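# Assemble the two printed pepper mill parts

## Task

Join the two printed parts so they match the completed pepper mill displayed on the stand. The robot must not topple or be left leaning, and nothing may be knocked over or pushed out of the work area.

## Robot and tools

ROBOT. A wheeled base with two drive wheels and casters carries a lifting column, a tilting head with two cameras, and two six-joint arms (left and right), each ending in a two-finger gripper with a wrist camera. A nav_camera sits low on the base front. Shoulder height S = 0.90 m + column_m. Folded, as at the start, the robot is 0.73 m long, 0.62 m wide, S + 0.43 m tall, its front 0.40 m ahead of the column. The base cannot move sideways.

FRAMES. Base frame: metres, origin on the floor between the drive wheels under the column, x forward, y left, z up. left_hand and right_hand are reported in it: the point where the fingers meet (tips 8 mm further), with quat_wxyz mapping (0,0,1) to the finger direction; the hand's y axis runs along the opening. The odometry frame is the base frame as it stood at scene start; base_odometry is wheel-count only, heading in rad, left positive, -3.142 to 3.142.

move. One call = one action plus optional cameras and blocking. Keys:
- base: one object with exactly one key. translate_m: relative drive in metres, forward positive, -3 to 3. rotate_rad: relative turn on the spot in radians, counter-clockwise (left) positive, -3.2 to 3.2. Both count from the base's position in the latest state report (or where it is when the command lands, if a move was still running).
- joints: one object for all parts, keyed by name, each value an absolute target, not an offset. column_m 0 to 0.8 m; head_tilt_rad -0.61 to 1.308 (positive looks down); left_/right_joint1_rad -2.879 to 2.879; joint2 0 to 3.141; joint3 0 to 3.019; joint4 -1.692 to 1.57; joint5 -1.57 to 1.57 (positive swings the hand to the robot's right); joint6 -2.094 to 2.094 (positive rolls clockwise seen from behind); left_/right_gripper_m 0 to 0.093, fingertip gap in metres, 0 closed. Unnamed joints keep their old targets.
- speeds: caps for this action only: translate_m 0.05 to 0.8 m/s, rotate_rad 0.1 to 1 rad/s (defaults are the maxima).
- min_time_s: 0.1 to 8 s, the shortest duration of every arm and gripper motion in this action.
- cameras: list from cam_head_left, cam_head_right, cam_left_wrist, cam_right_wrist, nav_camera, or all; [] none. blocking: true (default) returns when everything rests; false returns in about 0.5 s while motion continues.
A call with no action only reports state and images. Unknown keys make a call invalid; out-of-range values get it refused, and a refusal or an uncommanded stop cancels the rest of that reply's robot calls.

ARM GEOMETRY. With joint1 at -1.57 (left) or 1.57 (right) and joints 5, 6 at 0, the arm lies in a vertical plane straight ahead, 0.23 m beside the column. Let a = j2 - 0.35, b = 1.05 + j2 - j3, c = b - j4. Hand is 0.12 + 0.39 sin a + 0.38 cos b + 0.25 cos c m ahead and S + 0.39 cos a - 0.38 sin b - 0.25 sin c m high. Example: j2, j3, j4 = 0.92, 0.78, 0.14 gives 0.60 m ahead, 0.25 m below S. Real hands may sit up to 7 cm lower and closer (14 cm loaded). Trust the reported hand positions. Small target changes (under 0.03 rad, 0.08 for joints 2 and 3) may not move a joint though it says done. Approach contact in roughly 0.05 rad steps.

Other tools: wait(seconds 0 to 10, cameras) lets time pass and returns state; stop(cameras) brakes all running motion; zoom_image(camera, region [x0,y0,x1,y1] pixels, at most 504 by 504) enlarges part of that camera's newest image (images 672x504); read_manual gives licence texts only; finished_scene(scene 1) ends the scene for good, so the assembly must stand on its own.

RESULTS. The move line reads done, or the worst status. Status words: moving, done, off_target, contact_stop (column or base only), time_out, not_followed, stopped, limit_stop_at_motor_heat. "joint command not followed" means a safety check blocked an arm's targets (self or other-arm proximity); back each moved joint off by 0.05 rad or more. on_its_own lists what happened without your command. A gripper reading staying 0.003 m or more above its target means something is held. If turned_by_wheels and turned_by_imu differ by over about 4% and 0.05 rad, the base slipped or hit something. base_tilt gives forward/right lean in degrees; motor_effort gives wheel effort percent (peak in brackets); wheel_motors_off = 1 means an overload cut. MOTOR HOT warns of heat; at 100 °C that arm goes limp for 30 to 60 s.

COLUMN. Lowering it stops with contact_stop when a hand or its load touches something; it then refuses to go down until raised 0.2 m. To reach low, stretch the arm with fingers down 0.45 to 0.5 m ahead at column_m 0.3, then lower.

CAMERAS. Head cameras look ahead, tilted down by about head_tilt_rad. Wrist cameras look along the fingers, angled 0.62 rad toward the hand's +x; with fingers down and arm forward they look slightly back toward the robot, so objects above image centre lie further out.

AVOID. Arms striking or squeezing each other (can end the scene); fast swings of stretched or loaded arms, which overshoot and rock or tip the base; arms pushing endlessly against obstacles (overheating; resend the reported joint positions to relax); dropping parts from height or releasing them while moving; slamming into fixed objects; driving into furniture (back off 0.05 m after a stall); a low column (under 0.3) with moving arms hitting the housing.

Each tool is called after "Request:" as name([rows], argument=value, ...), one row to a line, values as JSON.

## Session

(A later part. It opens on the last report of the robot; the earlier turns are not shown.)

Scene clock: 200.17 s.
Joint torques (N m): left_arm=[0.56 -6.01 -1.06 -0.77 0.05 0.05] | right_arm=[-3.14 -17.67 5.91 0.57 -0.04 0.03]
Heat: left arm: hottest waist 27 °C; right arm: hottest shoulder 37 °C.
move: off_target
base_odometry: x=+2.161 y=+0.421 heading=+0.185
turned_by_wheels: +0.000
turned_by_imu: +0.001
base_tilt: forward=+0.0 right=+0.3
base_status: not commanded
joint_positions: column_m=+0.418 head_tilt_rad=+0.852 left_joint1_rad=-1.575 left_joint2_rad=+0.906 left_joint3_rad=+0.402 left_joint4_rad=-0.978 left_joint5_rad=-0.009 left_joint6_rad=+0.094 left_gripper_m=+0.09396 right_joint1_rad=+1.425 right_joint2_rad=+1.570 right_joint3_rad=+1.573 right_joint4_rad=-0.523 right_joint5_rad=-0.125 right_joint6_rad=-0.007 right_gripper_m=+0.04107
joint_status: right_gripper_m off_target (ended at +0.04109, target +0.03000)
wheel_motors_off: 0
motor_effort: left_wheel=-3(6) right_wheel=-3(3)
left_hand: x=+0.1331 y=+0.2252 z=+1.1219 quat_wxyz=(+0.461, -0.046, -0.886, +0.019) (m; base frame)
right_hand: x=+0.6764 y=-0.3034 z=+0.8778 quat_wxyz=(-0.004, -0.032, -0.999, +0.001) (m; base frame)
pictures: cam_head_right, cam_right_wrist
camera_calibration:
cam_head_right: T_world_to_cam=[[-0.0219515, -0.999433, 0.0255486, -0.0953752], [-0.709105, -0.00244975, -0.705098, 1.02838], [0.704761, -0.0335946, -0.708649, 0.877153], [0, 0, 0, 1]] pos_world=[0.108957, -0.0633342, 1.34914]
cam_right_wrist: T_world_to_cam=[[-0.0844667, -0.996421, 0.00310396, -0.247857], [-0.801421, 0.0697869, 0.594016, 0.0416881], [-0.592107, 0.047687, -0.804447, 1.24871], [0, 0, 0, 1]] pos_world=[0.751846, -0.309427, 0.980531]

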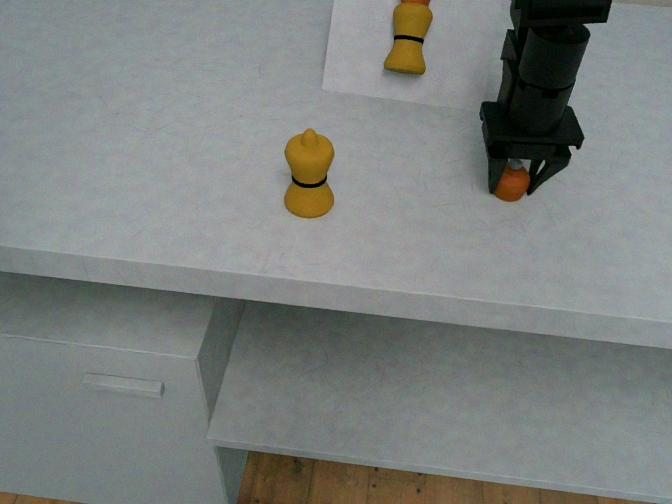

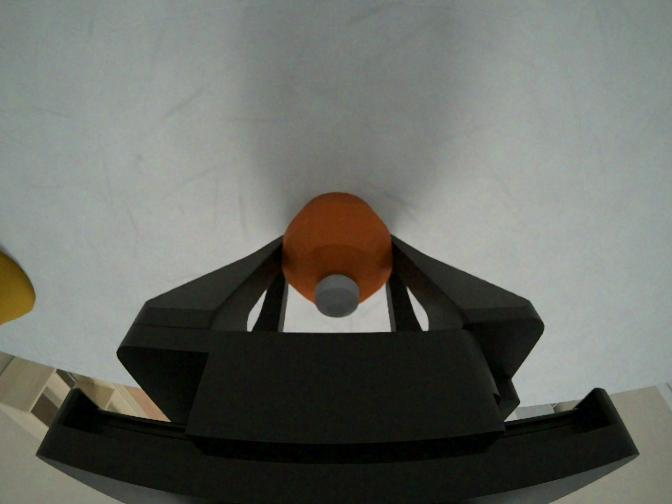

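Request:
move(joints={"column_m": 0.568}, cameras=["cam_head_left","cam_head_right","cam_right_wrist"])

Request:
zoom_image(camera="cam_head_right", region=[240, 130, 580, 385])

Request:
zoom_image(camera="cam_head_left", region=[332, 130, 672, 385])

Scene clock: 208.37 s.
Joint torques (N m): left_arm=[0.67 -6.01 -1.03 -0.77 0.05 0.05] | right_arm=[-3.14 -17.67 5.91 0.55 -0.04 0.02]
Heat: left arm: hottest waist 27 °C; right arm: hottest shoulder 37 °C.
move: done
base_odometry: x=+2.161 y=+0.421 heading=+0.185
turned_by_wheels: +0.000
turned_by_imu: +0.001
base_tilt: forward=+0.0 right=+0.3
base_status: not commanded
joint_positions: column_m=+0.568 head_tilt_rad=+0.852 left_joint1_rad=-1.575 left_joint2_rad=+0.906 left_joint3_rad=+0.402 left_joint4_rad=-0.978 left_joint5_rad=-0.009 left_joint6_rad=+0.094 left_gripper_m=+0.09396 right_joint1_rad=+1.425 right_joint2_rad=+1.570 right_joint3_rad=+1.573 right_joint4_rad=-0.523 right_joint5_rad=-0.125 right_joint6_rad=-0.007 right_gripper_m=+0.04106
joint_status: all done
wheel_motors_off: 0
motor_effort: left_wheel=-6(6) right_wheel=-1(2)
left_hand: x=+0.1331 y=+0.2252 z=+1.2718 quat_wxyz=(+0.461, -0.046, -0.886, +0.019) (m; base frame)
right_hand: x=+0.6764 y=-0.3034 z=+1.0276 quat_wxyz=(-0.004, -0.032, -0.999, +0.001) (m; base frame)
pictures: cam_head_left, cam_head_right, cam_right_wrist
camera_calibration:
cam_head_left: T_world_to_cam=[[-0.020314, -0.999437, 0.0267001, 0.0187791], [-0.710629, -0.00435168, -0.703554, 1.13208], [0.703274, -0.0332658, -0.71014, 0.985626], [0, 0, 0, 1]] pos_world=[0.111705, 0.0564826, 1.49591]
cam_head_right: T_world_to_cam=[[-0.0219515, -0.999433, 0.0255486, -0.0992049], [-0.709105, -0.00244975, -0.705098, 1.13408], [0.704761, -0.0335946, -0.708649, 0.983379], [0, 0, 0, 1]] pos_world=[0.108957, -0.0633342, 1.49904]
cam_right_wrist: T_world_to_cam=[[-0.0844667, -0.996421, 0.00310396, -0.248322], [-0.801421, 0.0697869, 0.594016, -0.0472955], [-0.592107, 0.047687, -0.804447, 1.36922], [0, 0, 0, 1]] pos_world=[0.751846, -0.309427, 1.13033]

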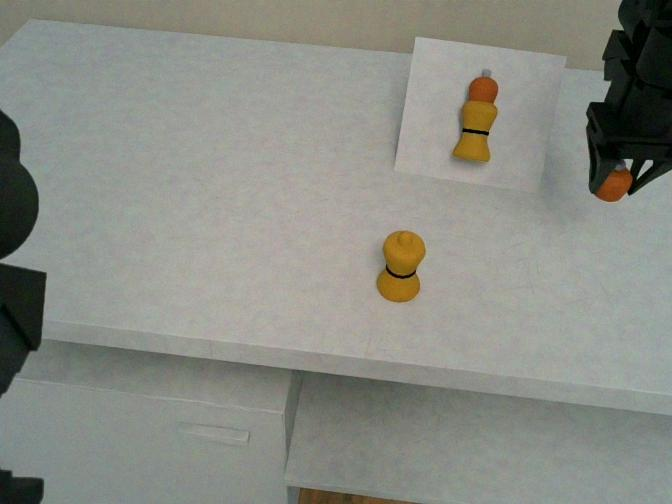

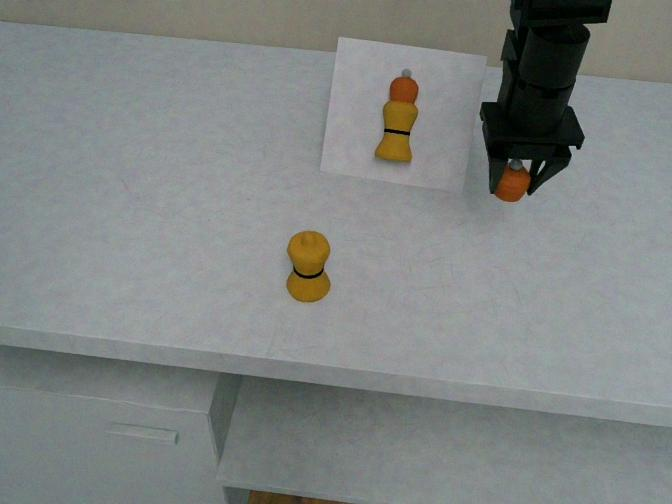

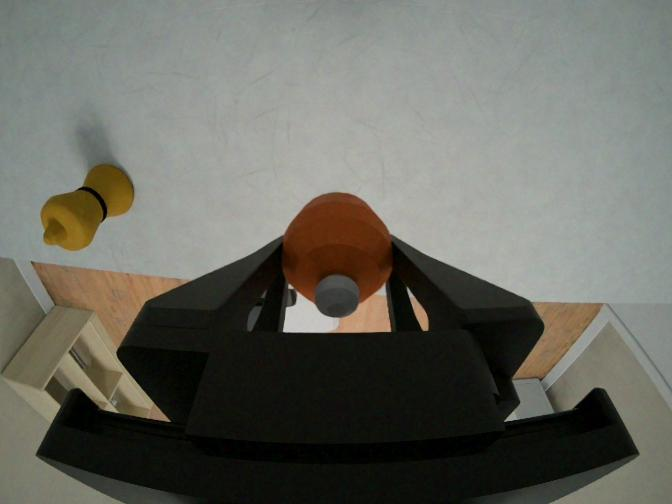

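Scaled by 1.482 from the camera's 672x504 image, which has a finer 960x720 frame.

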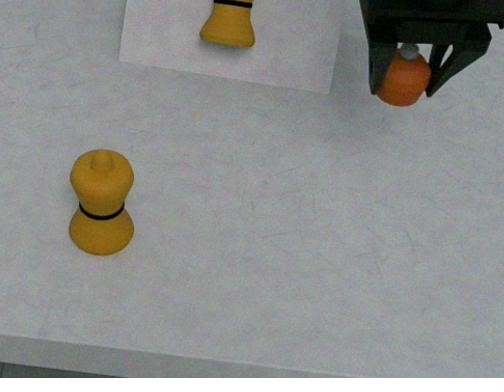

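Scaled by 1.482 from the camera's 672x504 image, which has a finer 960x720 frame.

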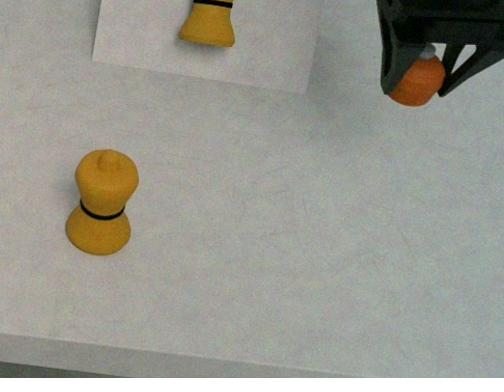

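Request:
move(joints={"column_m": 0.6})

Request:
move(joints={"right_joint1_rad": 1.915, "right_joint2_rad": 1.622, "right_joint3_rad": 1.596, "right_joint4_rad": -0.514, "right_joint5_rad": 0.297}, min_time_s=3, cameras=["cam_head_left","cam_head_right","cam_right_wrist"])

Request:
zoom_image(camera="cam_head_right", region=[200, 80, 460, 275])

Request:
zoom_image(camera="cam_head_left", region=[300, 80, 560, 275])

Scene clock: 265.17 s.
Joint torques (N m): left_arm=[0.56 -6.01 -1.03 -0.77 0.05 0.05] | right_arm=[-3.14 -17.38 5.94 0.55 -0.04 0.03]
Heat: left arm: hottest waist 27 °C; right arm: hottest shoulder 38 °C.
move: done
base_odometry: x=+2.161 y=+0.421 heading=+0.185
turned_by_wheels: +0.000
turned_by_imu: +0.001
base_tilt: forward=+0.1 right=+0.3
base_status: not commanded
joint_positions: column_m=+0.600 head_tilt_rad=+0.852 left_joint1_rad=-1.575 left_joint2_rad=+0.906 left_joint3_rad=+0.402 left_joint4_rad=-0.978 left_joint5_rad=-0.009 left_joint6_rad=+0.094 left_gripper_m=+0.09396 right_joint1_rad=+1.425 right_joint2_rad=+1.570 right_joint3_rad=+1.573 right_joint4_rad=-0.523 right_joint5_rad=-0.125 right_joint6_rad=-0.007 right_gripper_m=+0.04106
joint_status: all done
wheel_motors_off: 0
motor_effort: left_wheel=-6(6) right_wheel=-1(2)
left_hand: x=+0.1331 y=+0.2252 z=+1.3038 quat_wxyz=(+0.461, -0.046, -0.886, +0.019) (m; base frame)
right_hand: x=+0.6764 y=-0.3034 z=+1.0596 quat_wxyz=(-0.004, -0.032, -0.999, +0.001) (m; base frame)
pictures: none

Scene clock: 268.47 s.
Joint torques (N m): left_arm=[0.67 -5.95 -1.03 -0.77 0.04 0.05] | right_arm=[6.95 -15.85 7.27 0.77 0.1 0.03]
Heat: left arm: hottest waist 27 °C; right arm: hottest shoulder 38 °C.
move: done
base_odometry: x=+2.161 y=+0.421 heading=+0.185
turned_by_wheels: +0.000
turned_by_imu: +0.001
base_tilt: forward=+0.0 right=+0.2
base_status: not commanded
joint_positions: column_m=+0.600 head_tilt_rad=+0.852 left_joint1_rad=-1.575 left_joint2_rad=+0.906 left_joint3_rad=+0.402 left_joint4_rad=-0.978 left_joint5_rad=-0.009 left_joint6_rad=+0.094 left_gripper_m=+0.09396 right_joint1_rad=+1.895 right_joint2_rad=+1.596 right_joint3_rad=+1.573 right_joint4_rad=-0.523 right_joint5_rad=+0.294 right_joint6_rad=-0.007 right_gripper_m=+0.04106
joint_status: all done
wheel_motors_off: 0
motor_effort: left_wheel=-4(6) right_wheel=-1(2)
left_hand: x=+0.1331 y=+0.2252 z=+1.3038 quat_wxyz=(+0.461, -0.046, -0.886, +0.019) (m; base frame)
right_hand: x=+0.6569 y=-0.0544 z=+1.0647 quat_wxyz=(-0.001, +0.087, -0.996, +0.007) (m; base frame)
pictures: cam_head_left, cam_head_right, cam_right_wrist
camera_calibration:
cam_head_left: T_world_to_cam=[[-0.020314, -0.999437, 0.0267001, 0.0179247], [-0.710629, -0.00435168, -0.703554, 1.15459], [0.703274, -0.0332658, -0.71014, 1.00835], [0, 0, 0, 1]] pos_world=[0.111705, 0.0564826, 1.52791]
cam_head_right: T_world_to_cam=[[-0.0219515, -0.999433, 0.0255486, -0.10002], [-0.709105, -0.00244975, -0.705098, 1.15657], [0.704761, -0.0335946, -0.708649, 1.00599], [0, 0, 0, 1]] pos_world=[0.108957, -0.0633342, 1.53094]
cam_right_wrist: T_world_to_cam=[[0.153392, -0.988016, 0.0172091, -0.17278], [-0.792225, -0.112549, 0.599761, -0.124435], [-0.590636, -0.105632, -0.799994, 1.36157], [0, 0, 0, 1]] pos_world=[0.732113, -0.0408886, 1.16685]

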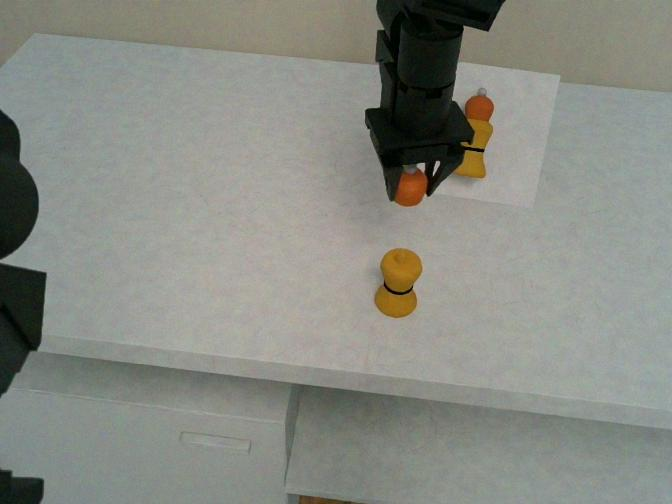

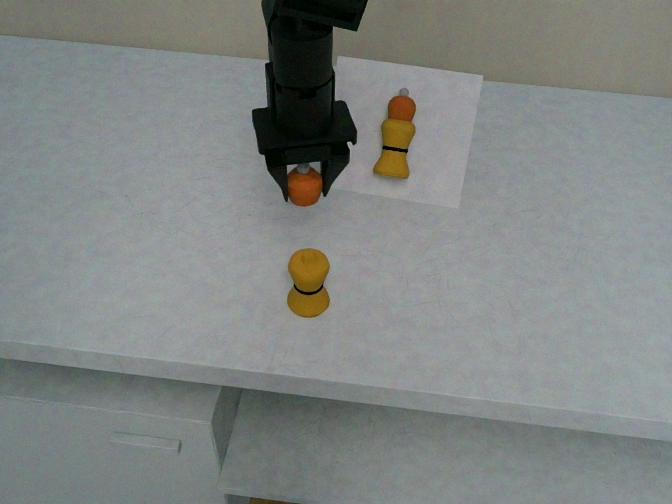

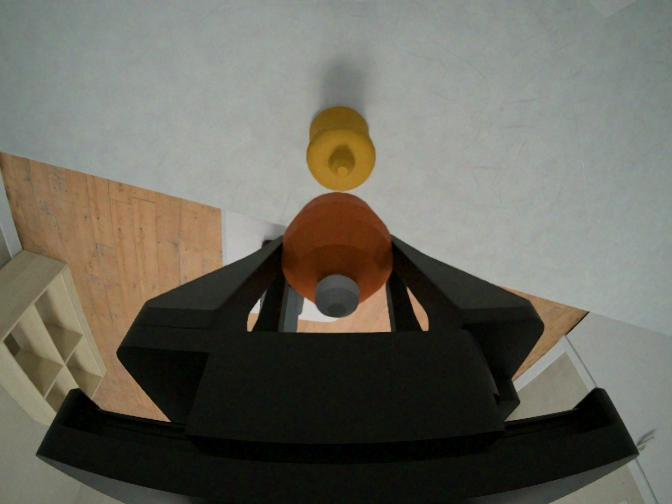

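Scaled by 1.938 from the camera's 672x504 image, which has a finer 960x720 frame.

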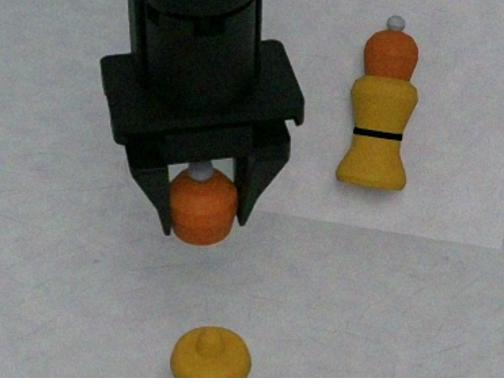

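Scaled by 1.938 from the camera's 672x504 image, which has a finer 960x720 frame.

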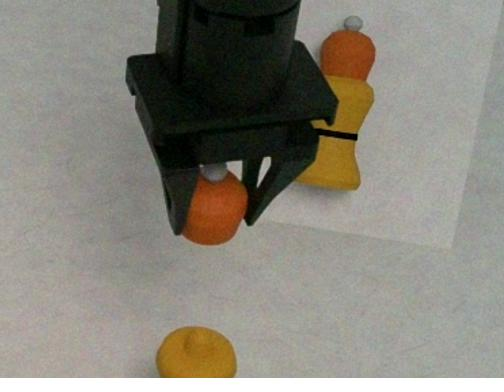

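Request:
move(joints={"column_m": 0.53}, cameras=["cam_head_left","cam_head_right","cam_right_wrist"])

Request:
zoom_image(camera="cam_head_right", region=[240, 140, 380, 245])

Request:
zoom_image(camera="cam_head_left", region=[340, 140, 480, 245])

Request:
zoom_image(camera="cam_right_wrist", region=[240, 100, 440, 250])

Scene clock: 294.50 s.
Joint torques (N m): left_arm=[0.62 -6.01 -1.03 -0.76 0.05 0.05] | right_arm=[6.95 -16.15 7.2 0.75 0.1 0.03]
Heat: left arm: hottest waist 27 °C; right arm: hottest shoulder 38 °C.
move: done
base_odometry: x=+2.161 y=+0.421 heading=+0.185
turned_by_wheels: +0.000
turned_by_imu: +0.001
base_tilt: forward=-0.1 right=+0.3
base_status: not commanded
joint_positions: column_m=+0.530 head_tilt_rad=+0.852 left_joint1_rad=-1.575 left_joint2_rad=+0.906 left_joint3_rad=+0.402 left_joint4_rad=-0.978 left_joint5_rad=-0.009 left_joint6_rad=+0.094 left_gripper_m=+0.09396 right_joint1_rad=+1.896 right_joint2_rad=+1.602 right_joint3_rad=+1.573 right_joint4_rad=-0.523 right_joint5_rad=+0.295 right_joint6_rad=-0.007 right_gripper_m=+0.04106
joint_status: all done
wheel_motors_off: 0
motor_effort: left_wheel=-4(7) right_wheel=-1(2)
left_hand: x=+0.1331 y=+0.2252 z=+1.2340 quat_wxyz=(+0.461, -0.046, -0.886, +0.019) (m; base frame)
right_hand: x=+0.6541 y=-0.0537 z=+0.9917 quat_wxyz=(+0.002, +0.088, -0.996, +0.008) (m; base frame)
pictures: cam_head_left, cam_head_right, cam_right_wrist
camera_calibration:
cam_head_left: T_world_to_cam=[[-0.020314, -0.999437, 0.0267001, 0.0197884], [-0.710629, -0.00435168, -0.703554, 1.10548], [0.703274, -0.0332658, -0.71014, 0.958783], [0, 0, 0, 1]] pos_world=[0.111705, 0.0564826, 1.45811]
cam_head_right: T_world_to_cam=[[-0.0219515, -0.999433, 0.0255486, -0.0982366], [-0.709105, -0.00244975, -0.705098, 1.10736], [0.704761, -0.0335946, -0.708649, 0.956522], [0, 0, 0, 1]] pos_world=[0.108957, -0.0633342, 1.46114]
cam_right_wrist: T_world_to_cam=[[0.155342, -0.987709, 0.0173238, -0.171809], [-0.788582, -0.113424, 0.604379, -0.0898623], [-0.594986, -0.107547, -0.796508, 1.30088], [0, 0, 0, 1]] pos_world=[0.729829, -0.039985, 1.09345]

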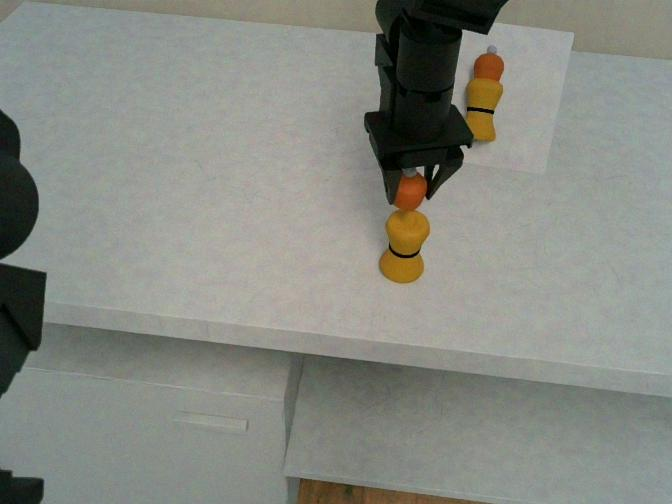

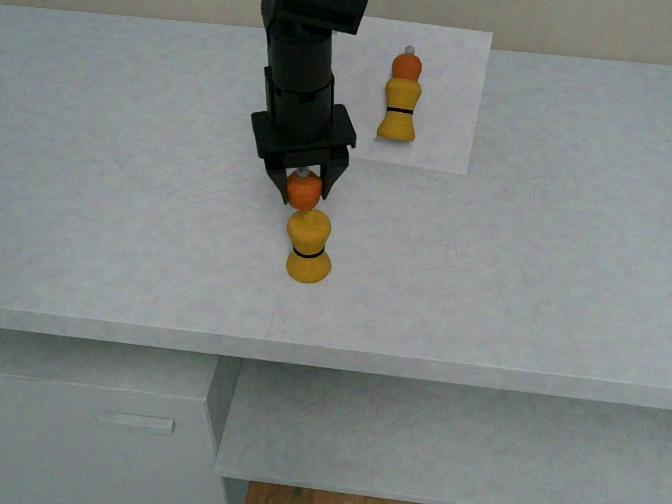

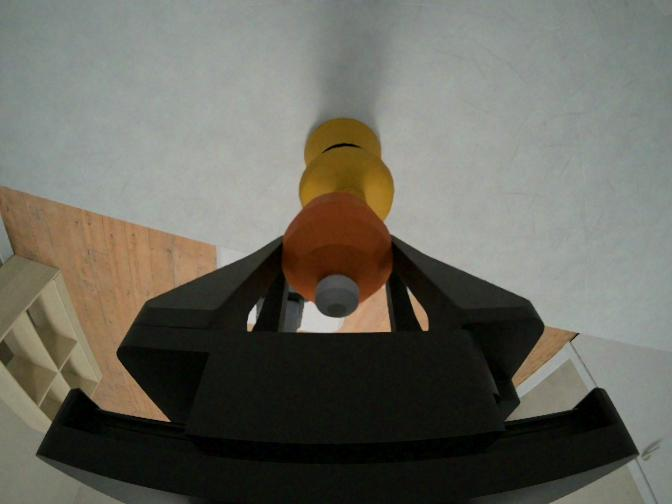

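Scaled by 3.600 from the camera's 672x504 image, which has a finer 960x720 frame.

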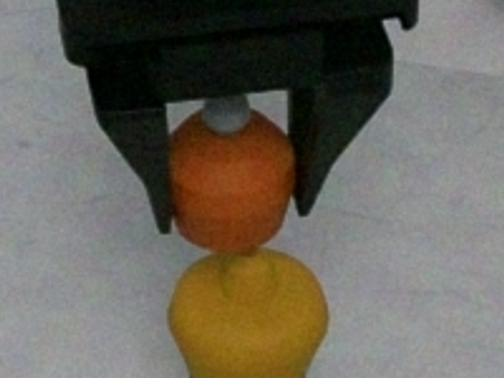

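Scaled by 3.600 from the camera's 672x504 image, which has a finer 960x720 frame.

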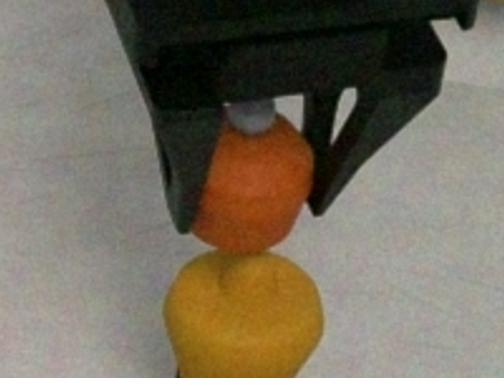

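Scaled by 2.520 from the camera's 672x504 image, which has a finer 960x720 frame.

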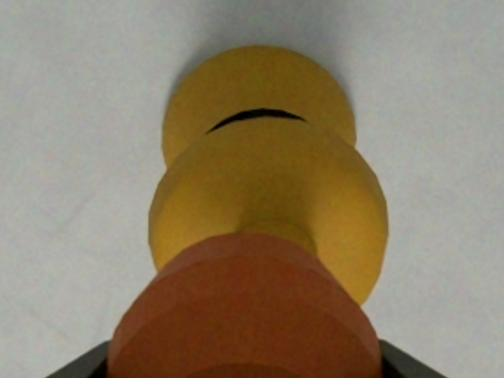

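Request:
move(base={"rotate_rad": -0.0095}, cameras=["cam_head_left","cam_head_right","cam_right_wrist"])

Request:
zoom_image(camera="cam_head_right", region=[240, 140, 380, 245])

Request:
zoom_image(camera="cam_head_left", region=[340, 140, 480, 245])

Request:
zoom_image(camera="cam_right_wrist", region=[240, 100, 440, 250])

Scene clock: 344.67 s.
Joint torques (N m): left_arm=[0.38 -5.95 -1.03 -0.76 0.04 0.05] | right_arm=[6.53 -16.26 7.31 0.76 0.06 0.03]
Heat: left arm: hottest waist 27 °C; right arm: hottest shoulder 38 °C.
move: done
base_odometry: x=+2.161 y=+0.421 heading=+0.176
turned_by_wheels: -0.009
turned_by_imu: -0.008
base_tilt: forward=+0.0 right=+0.4
base_status: done
joint_positions: column_m=+0.530 head_tilt_rad=+0.852 left_joint1_rad=-1.575 left_joint2_rad=+0.906 left_joint3_rad=+0.402 left_joint4_rad=-0.978 left_joint5_rad=-0.009 left_joint6_rad=+0.094 left_gripper_m=+0.09396 right_joint1_rad=+1.901 right_joint2_rad=+1.602 right_joint3_rad=+1.573 right_joint4_rad=-0.523 right_joint5_rad=+0.295 right_joint6_rad=-0.007 right_gripper_m=+0.04106
joint_status: not commanded
wheel_motors_off: 0
motor_effort: left_wheel=+3(17) right_wheel=-1(19)
left_hand: x=+0.1331 y=+0.2252 z=+1.2340 quat_wxyz=(+0.461, -0.046, -0.886, +0.019) (m; base frame)
right_hand: x=+0.6536 y=-0.0503 z=+0.9925 quat_wxyz=(+0.002, +0.089, -0.996, +0.006) (m; base frame)
pictures: cam_head_left, cam_head_right, cam_right_wrist
camera_calibration:
cam_head_left: T_world_to_cam=[[-0.020314, -0.999437, 0.0267001, 0.0197884], [-0.710629, -0.00435168, -0.703554, 1.10548], [0.703274, -0.0332658, -0.71014, 0.958783], [0, 0, 0, 1]] pos_world=[0.111705, 0.0564826, 1.45811]
cam_head_right: T_world_to_cam=[[-0.0219515, -0.999433, 0.0255486, -0.0982366], [-0.709105, -0.00244975, -0.705098, 1.10736], [0.704761, -0.0335946, -0.708649, 0.956522], [0, 0, 0, 1]] pos_world=[0.108957, -0.0633342, 1.46114]
cam_right_wrist: T_world_to_cam=[[0.15795, -0.987355, 0.0135008, -0.166299], [-0.788347, -0.117857, 0.603836, -0.0901122], [-0.59461, -0.106019, -0.796994, 1.30187], [0, 0, 0, 1]] pos_world=[0.729332, -0.0367929, 1.09424]

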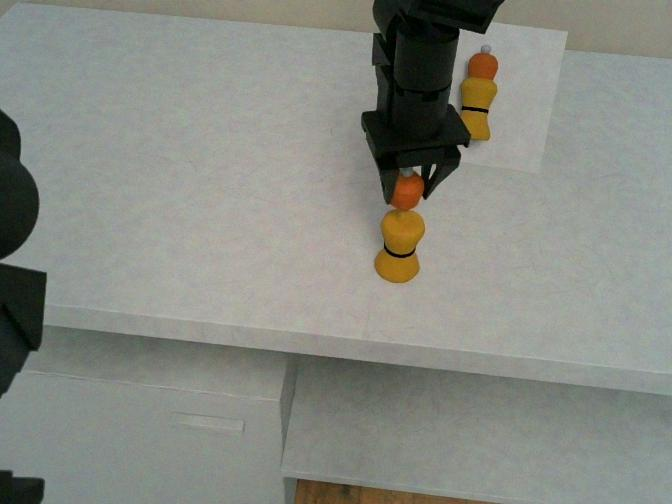

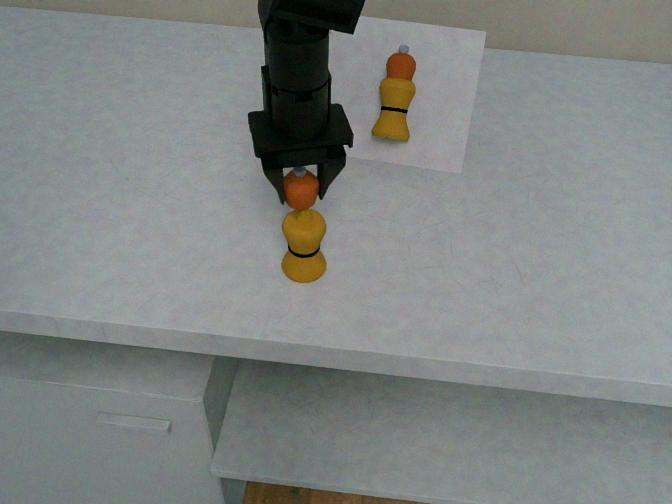

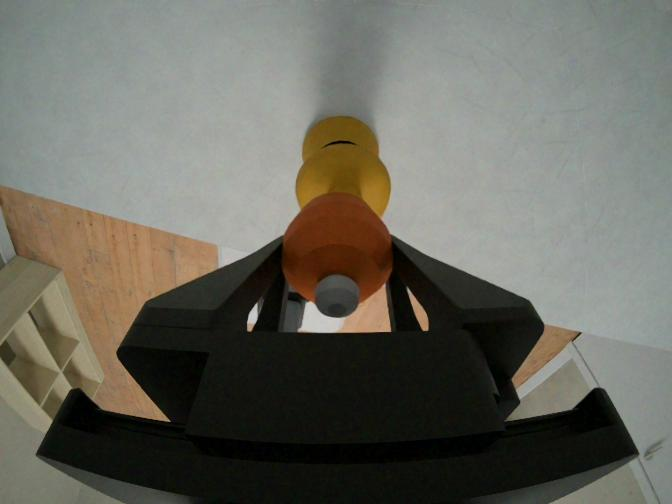

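Scaled by 3.600 from the camera's 672x504 image, which has a finer 960x720 frame.

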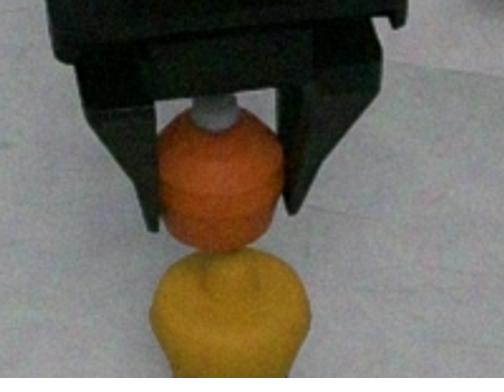

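Scaled by 3.600 from the camera's 672x504 image, which has a finer 960x720 frame.

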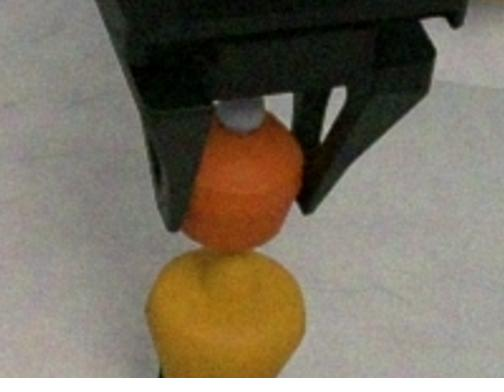

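Scaled by 2.520 from the camera's 672x504 image, which has a finer 960x720 frame.

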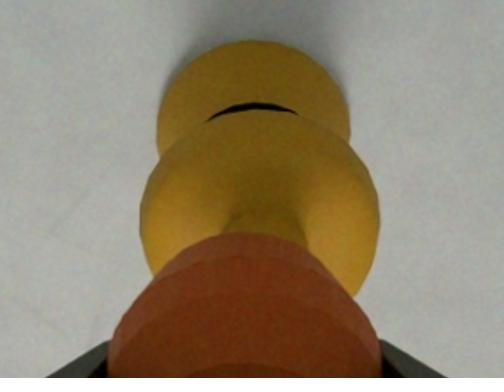

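Request:
move(base={"rotate_rad": -0.009}, cameras=["cam_head_left","cam_head_right","cam_right_wrist"])

Request:
zoom_image(camera="cam_head_right", region=[240, 140, 380, 245])

Request:
zoom_image(camera="cam_head_left", region=[340, 140, 480, 245])

Request:
zoom_image(camera="cam_right_wrist", region=[240, 100, 440, 250])

Scene clock: 357.13 s.
Joint torques (N m): left_arm=[0.73 -5.95 -1.09 -0.77 0.05 0.05] | right_arm=[6.24 -16.62 7.2 0.76 0.03 0.03]
Heat: left arm: hottest waist 27 °C; right arm: hottest shoulder 38 °C.
move: done
base_odometry: x=+2.161 y=+0.421 heading=+0.167
turned_by_wheels: -0.008
turned_by_imu: -0.007
base_tilt: forward=+0.0 right=+0.3
base_status: done
joint_positions: column_m=+0.530 head_tilt_rad=+0.852 left_joint1_rad=-1.575 left_joint2_rad=+0.906 left_joint3_rad=+0.402 left_joint4_rad=-0.978 left_joint5_rad=-0.009 left_joint6_rad=+0.094 left_gripper_m=+0.09396 right_joint1_rad=+1.904 right_joint2_rad=+1.602 right_joint3_rad=+1.573 right_joint4_rad=-0.523 right_joint5_rad=+0.296 right_joint6_rad=-0.007 right_gripper_m=+0.04106
joint_status: not commanded
wheel_motors_off: 0
motor_effort: left_wheel=+2(27) right_wheel=-3(22)
left_hand: x=+0.1331 y=+0.2252 z=+1.2340 quat_wxyz=(+0.461, -0.046, -0.886, +0.019) (m; base frame)
right_hand: x=+0.6534 y=-0.0481 z=+0.9930 quat_wxyz=(+0.002, +0.090, -0.996, +0.005) (m; base frame)
pictures: cam_head_left, cam_head_right, cam_right_wrist
camera_calibration:
cam_head_left: T_world_to_cam=[[-0.020314, -0.999437, 0.0267001, 0.0197884], [-0.710629, -0.00435168, -0.703554, 1.10548], [0.703274, -0.0332658, -0.71014, 0.958783], [0, 0, 0, 1]] pos_world=[0.111705, 0.0564826, 1.45811]
cam_head_right: T_world_to_cam=[[-0.0219515, -0.999433, 0.0255486, -0.0982366], [-0.709105, -0.00244975, -0.705098, 1.10736], [0.704761, -0.0335946, -0.708649, 0.956522], [0, 0, 0, 1]] pos_world=[0.108957, -0.0633342, 1.46114]
cam_right_wrist: T_world_to_cam=[[0.159663, -0.987107, 0.0113072, -0.163029], [-0.78821, -0.120579, 0.603478, -0.0902633], [-0.594334, -0.105266, -0.797299, 1.30255], [0, 0, 0, 1]] pos_world=[0.729035, -0.0346972, 1.09484]

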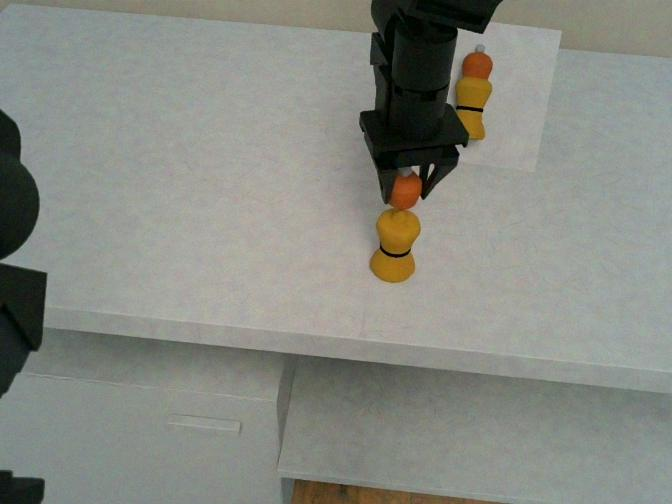

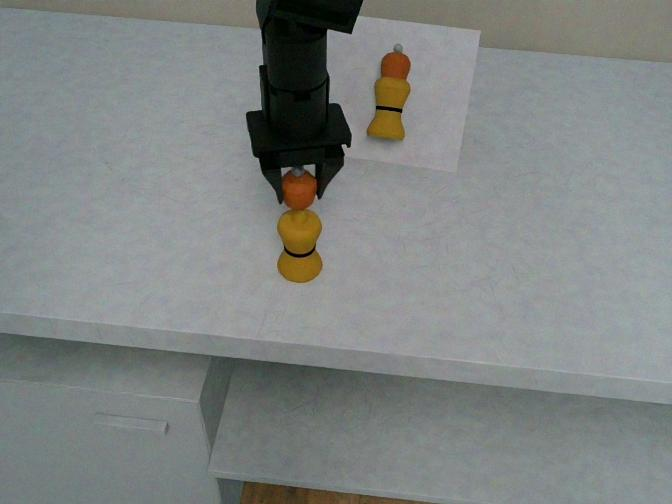

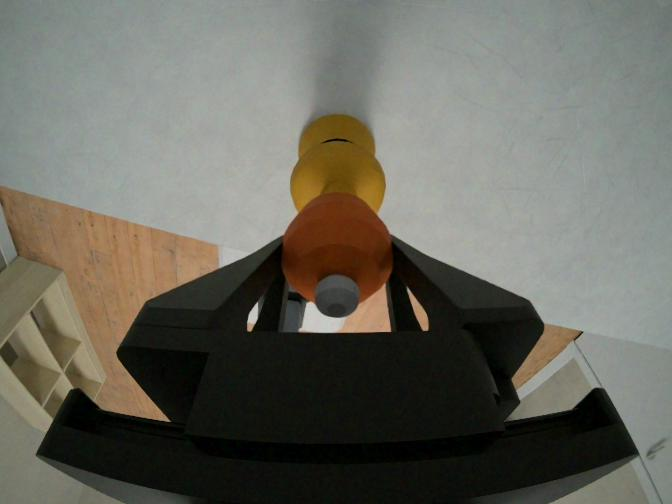

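Scaled by 3.600 from the camera's 672x504 image, which has a finer 960x720 frame.

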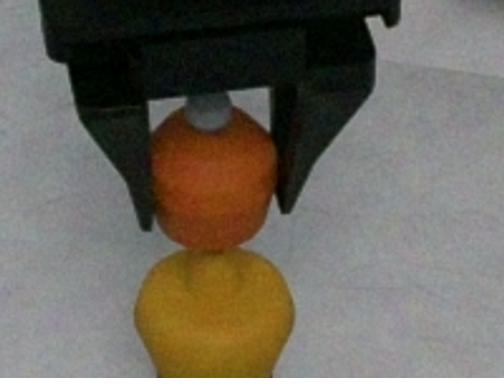

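Scaled by 3.600 from the camera's 672x504 image, which has a finer 960x720 frame.

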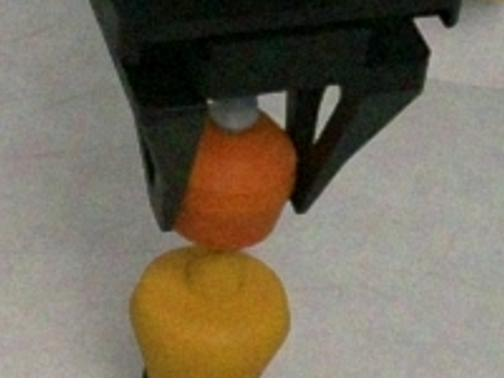

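Scaled by 2.520 from the camera's 672x504 image, which has a finer 960x720 frame.

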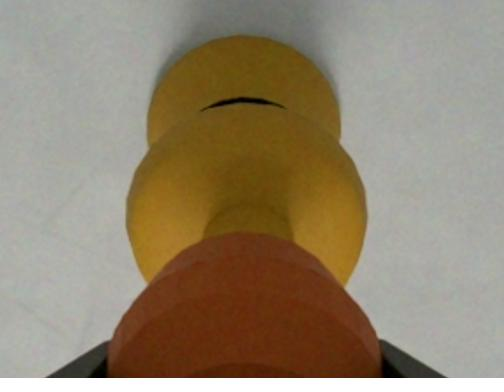

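Request:
move(joints={"column_m": 0.512}, cameras=["cam_head_left","cam_head_right","cam_right_wrist"])

Request:
zoom_image(camera="cam_head_right", region=[240, 130, 380, 235])

Request:
zoom_image(camera="cam_head_left", region=[340, 130, 480, 235])

Request:
zoom_image(camera="cam_right_wrist", region=[240, 100, 440, 250])

Scene clock: 392.63 s.
Joint torques (N m): left_arm=[0.62 -6.01 -1.03 -0.79 0.05 0.05] | right_arm=[6.24 -16.32 7.24 0.75 0.03 0.03]
Heat: left arm: hottest waist 27 °C; right arm: hottest shoulder 38 °C.
move: done
base_odometry: x=+2.161 y=+0.421 heading=+0.167
turned_by_wheels: +0.000
turned_by_imu: +0.001
base_tilt: forward=+0.0 right=+0.2
base_status: not commanded
joint_positions: column_m=+0.512 head_tilt_rad=+0.852 left_joint1_rad=-1.575 left_joint2_rad=+0.906 left_joint3_rad=+0.402 left_joint4_rad=-0.978 left_joint5_rad=-0.009 left_joint6_rad=+0.094 left_gripper_m=+0.09396 right_joint1_rad=+1.904 right_joint2_rad=+1.604 right_joint3_rad=+1.573 right_joint4_rad=-0.523 right_joint5_rad=+0.296 right_joint6_rad=-0.007 right_gripper_m=+0.04106
joint_status: all done
wheel_motors_off: 0
motor_effort: left_wheel=+3(6) right_wheel=-5(6)
left_hand: x=+0.1331 y=+0.2252 z=+1.2159 quat_wxyz=(+0.461, -0.046, -0.886, +0.019) (m; base frame)
right_hand: x=+0.6526 y=-0.0480 z=+0.9742 quat_wxyz=(+0.002, +0.090, -0.996, +0.005) (m; base frame)
pictures: cam_head_left, cam_head_right, cam_right_wrist
camera_calibration:
cam_head_left: T_world_to_cam=[[-0.020314, -0.999437, 0.0267001, 0.020269], [-0.710629, -0.00435168, -0.703554, 1.09282], [0.703274, -0.0332658, -0.71014, 0.946], [0, 0, 0, 1]] pos_world=[0.111705, 0.0564826, 1.44011]
cam_head_right: T_world_to_cam=[[-0.0219515, -0.999433, 0.0255486, -0.0977768], [-0.709105, -0.00244975, -0.705098, 1.09466], [0.704761, -0.0335946, -0.708649, 0.943766], [0, 0, 0, 1]] pos_world=[0.108957, -0.0633342, 1.44314]
cam_right_wrist: T_world_to_cam=[[0.160136, -0.98703, 0.0113602, -0.162921], [-0.787313, -0.120775, 0.604609, -0.0811796], [-0.595395, -0.105764, -0.796441, 1.28698], [0, 0, 0, 1]] pos_world=[0.728439, -0.0344963, 1.07594]

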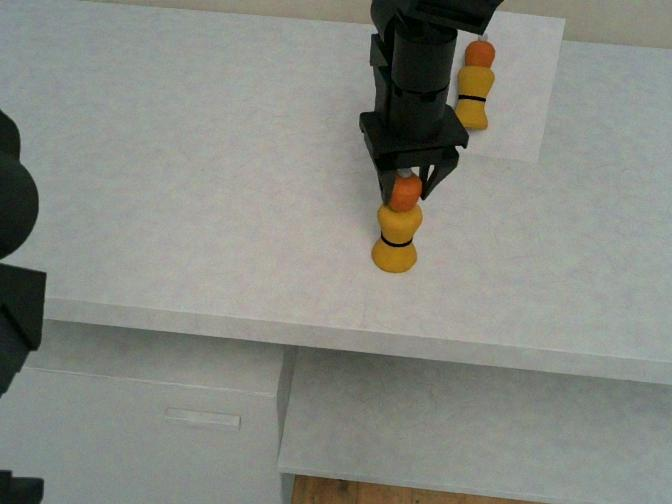

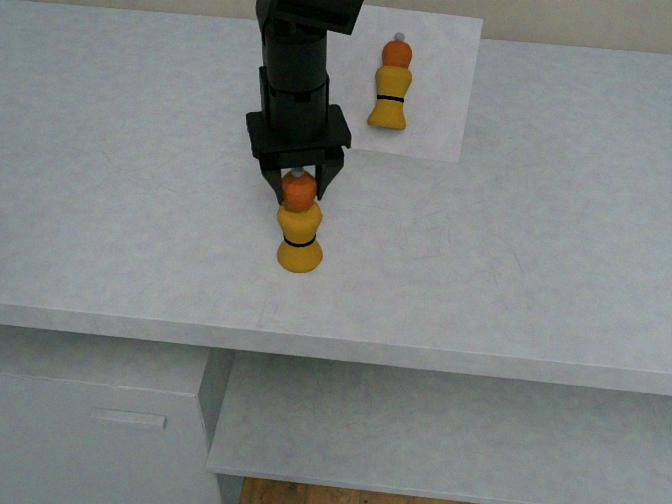

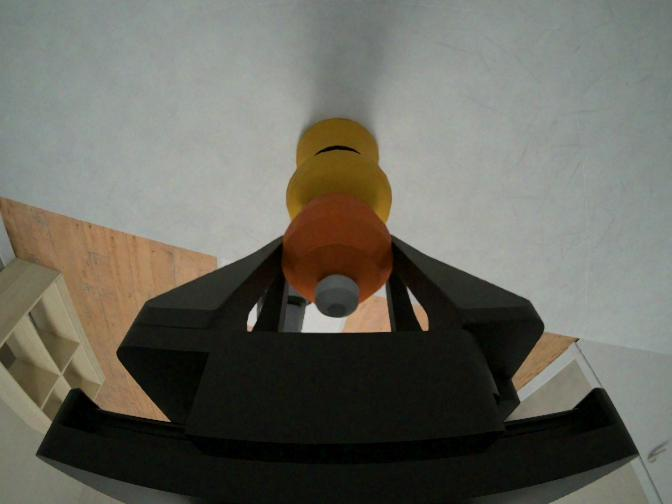

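Scaled by 3.600 from the camera's 672x504 image, which has a finer 960x720 frame.

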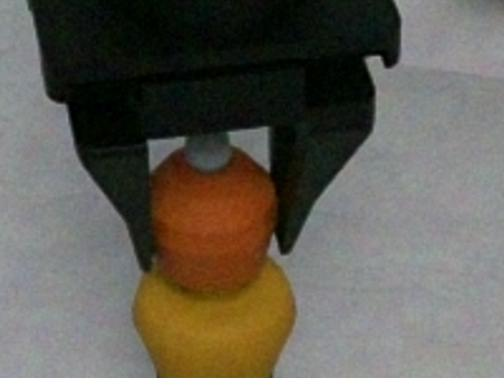

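Scaled by 3.600 from the camera's 672x504 image, which has a finer 960x720 frame.

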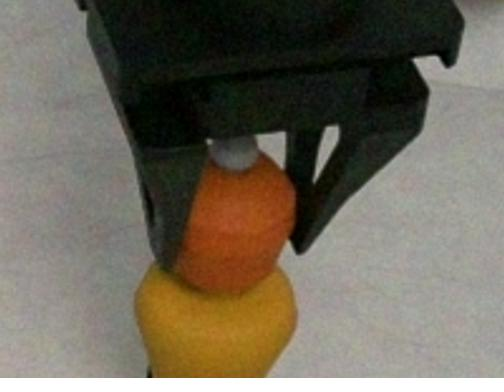

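Scaled by 2.520 from the camera's 672x504 image, which has a finer 960x720 frame.

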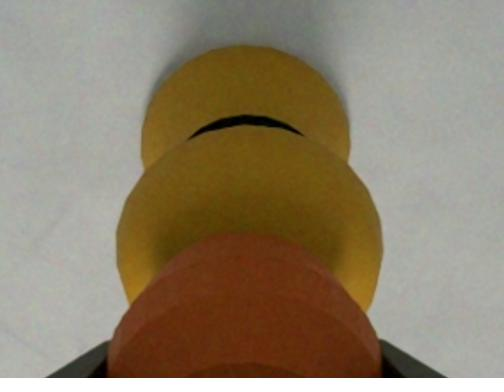

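Request:
move(joints={"column_m": 0.506})

Request:
move(joints={"column_m": 0.5}, cameras=["cam_head_left","cam_head_right"])

Request:
zoom_image(camera="cam_head_right", region=[240, 130, 380, 235])

Request:
zoom_image(camera="cam_head_left", region=[340, 130, 480, 235])

Scene clock: 399.17 s.
Joint torques (N m): left_arm=[0.56 -5.95 -1.03 -0.76 0.04 0.05] | right_arm=[6.3 -16.62 7.23 0.73 0.03 0.02]
Heat: left arm: hottest waist 27 °C; right arm: hottest shoulder 37 °C.
move: done
base_odometry: x=+2.161 y=+0.421 heading=+0.167
turned_by_wheels: +0.000
turned_by_imu: +0.001
base_tilt: forward=+0.0 right=+0.2
base_status: not commanded
joint_positions: column_m=+0.506 head_tilt_rad=+0.852 left_joint1_rad=-1.575 left_joint2_rad=+0.906 left_joint3_rad=+0.402 left_joint4_rad=-0.978 left_joint5_rad=-0.009 left_joint6_rad=+0.094 left_gripper_m=+0.09396 right_joint1_rad=+1.904 right_joint2_rad=+1.604 right_joint3_rad=+1.573 right_joint4_rad=-0.523 right_joint5_rad=+0.296 right_joint6_rad=-0.007 right_gripper_m=+0.04106
joint_status: all done
wheel_motors_off: 0
motor_effort: left_wheel=+4(6) right_wheel=-6(6)
left_hand: x=+0.1331 y=+0.2252 z=+1.2100 quat_wxyz=(+0.461, -0.046, -0.886, +0.019) (m; base frame)
right_hand: x=+0.6525 y=-0.0480 z=+0.9680 quat_wxyz=(+0.002, +0.090, -0.996, +0.005) (m; base frame)
pictures: none

Scene clock: 399.77 s.
Joint torques (N m): left_arm=[0.62 -5.89 -1.05 -0.76 0.05 0.05] | right_arm=[6.3 -16.26 7.09 0.75 0.02 0.03]
Heat: left arm: hottest waist 27 °C; right arm: hottest shoulder 37 °C.
move: done
base_odometry: x=+2.161 y=+0.421 heading=+0.167
turned_by_wheels: +0.000
turned_by_imu: +0.000
base_tilt: forward=+0.1 right=+0.4
base_status: not commanded
joint_positions: column_m=+0.500 head_tilt_rad=+0.852 left_joint1_rad=-1.575 left_joint2_rad=+0.906 left_joint3_rad=+0.402 left_joint4_rad=-0.978 left_joint5_rad=-0.009 left_joint6_rad=+0.094 left_gripper_m=+0.09396 right_joint1_rad=+1.904 right_joint2_rad=+1.604 right_joint3_rad=+1.574 right_joint4_rad=-0.523 right_joint5_rad=+0.297 right_joint6_rad=-0.007 right_gripper_m=+0.04106
joint_status: all done
wheel_motors_off: 0
motor_effort: left_wheel=+6(6) right_wheel=-6(7)
left_hand: x=+0.1331 y=+0.2252 z=+1.2040 quat_wxyz=(+0.461, -0.046, -0.886, +0.019) (m; base frame)
right_hand: x=+0.6531 y=-0.0480 z=+0.9622 quat_wxyz=(+0.002, +0.090, -0.996, +0.005) (m; base frame)
pictures: cam_head_left, cam_head_right
camera_calibration:
cam_head_left: T_world_to_cam=[[-0.020314, -0.999437, 0.0267001, 0.0205894], [-0.710629, -0.00435168, -0.703554, 1.08438], [0.703274, -0.0332658, -0.71014, 0.937479], [0, 0, 0, 1]] pos_world=[0.111705, 0.0564826, 1.42811]
cam_head_right: T_world_to_cam=[[-0.0219515, -0.999433, 0.0255486, -0.0974702], [-0.709105, -0.00244975, -0.705098, 1.0862], [0.704761, -0.0335946, -0.708649, 0.935262], [0, 0, 0, 1]] pos_world=[0.108957, -0.0633342, 1.43114]

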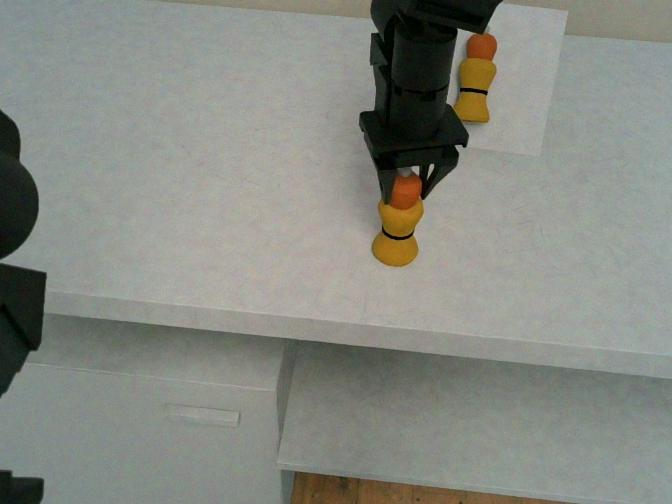

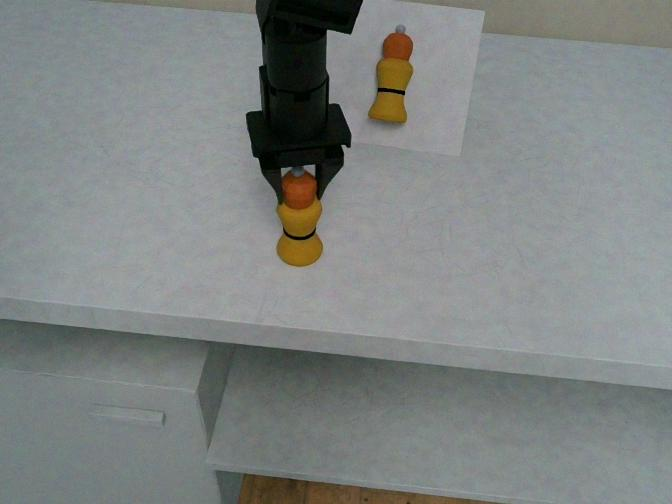

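Scaled by 3.600 from the camera's 672x504 image, which has a finer 960x720 frame.

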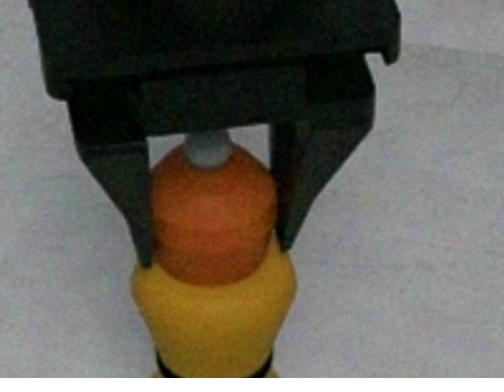

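Scaled by 3.600 from the camera's 672x504 image, which has a finer 960x720 frame.

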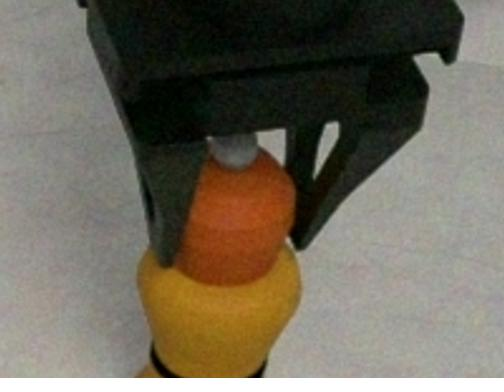

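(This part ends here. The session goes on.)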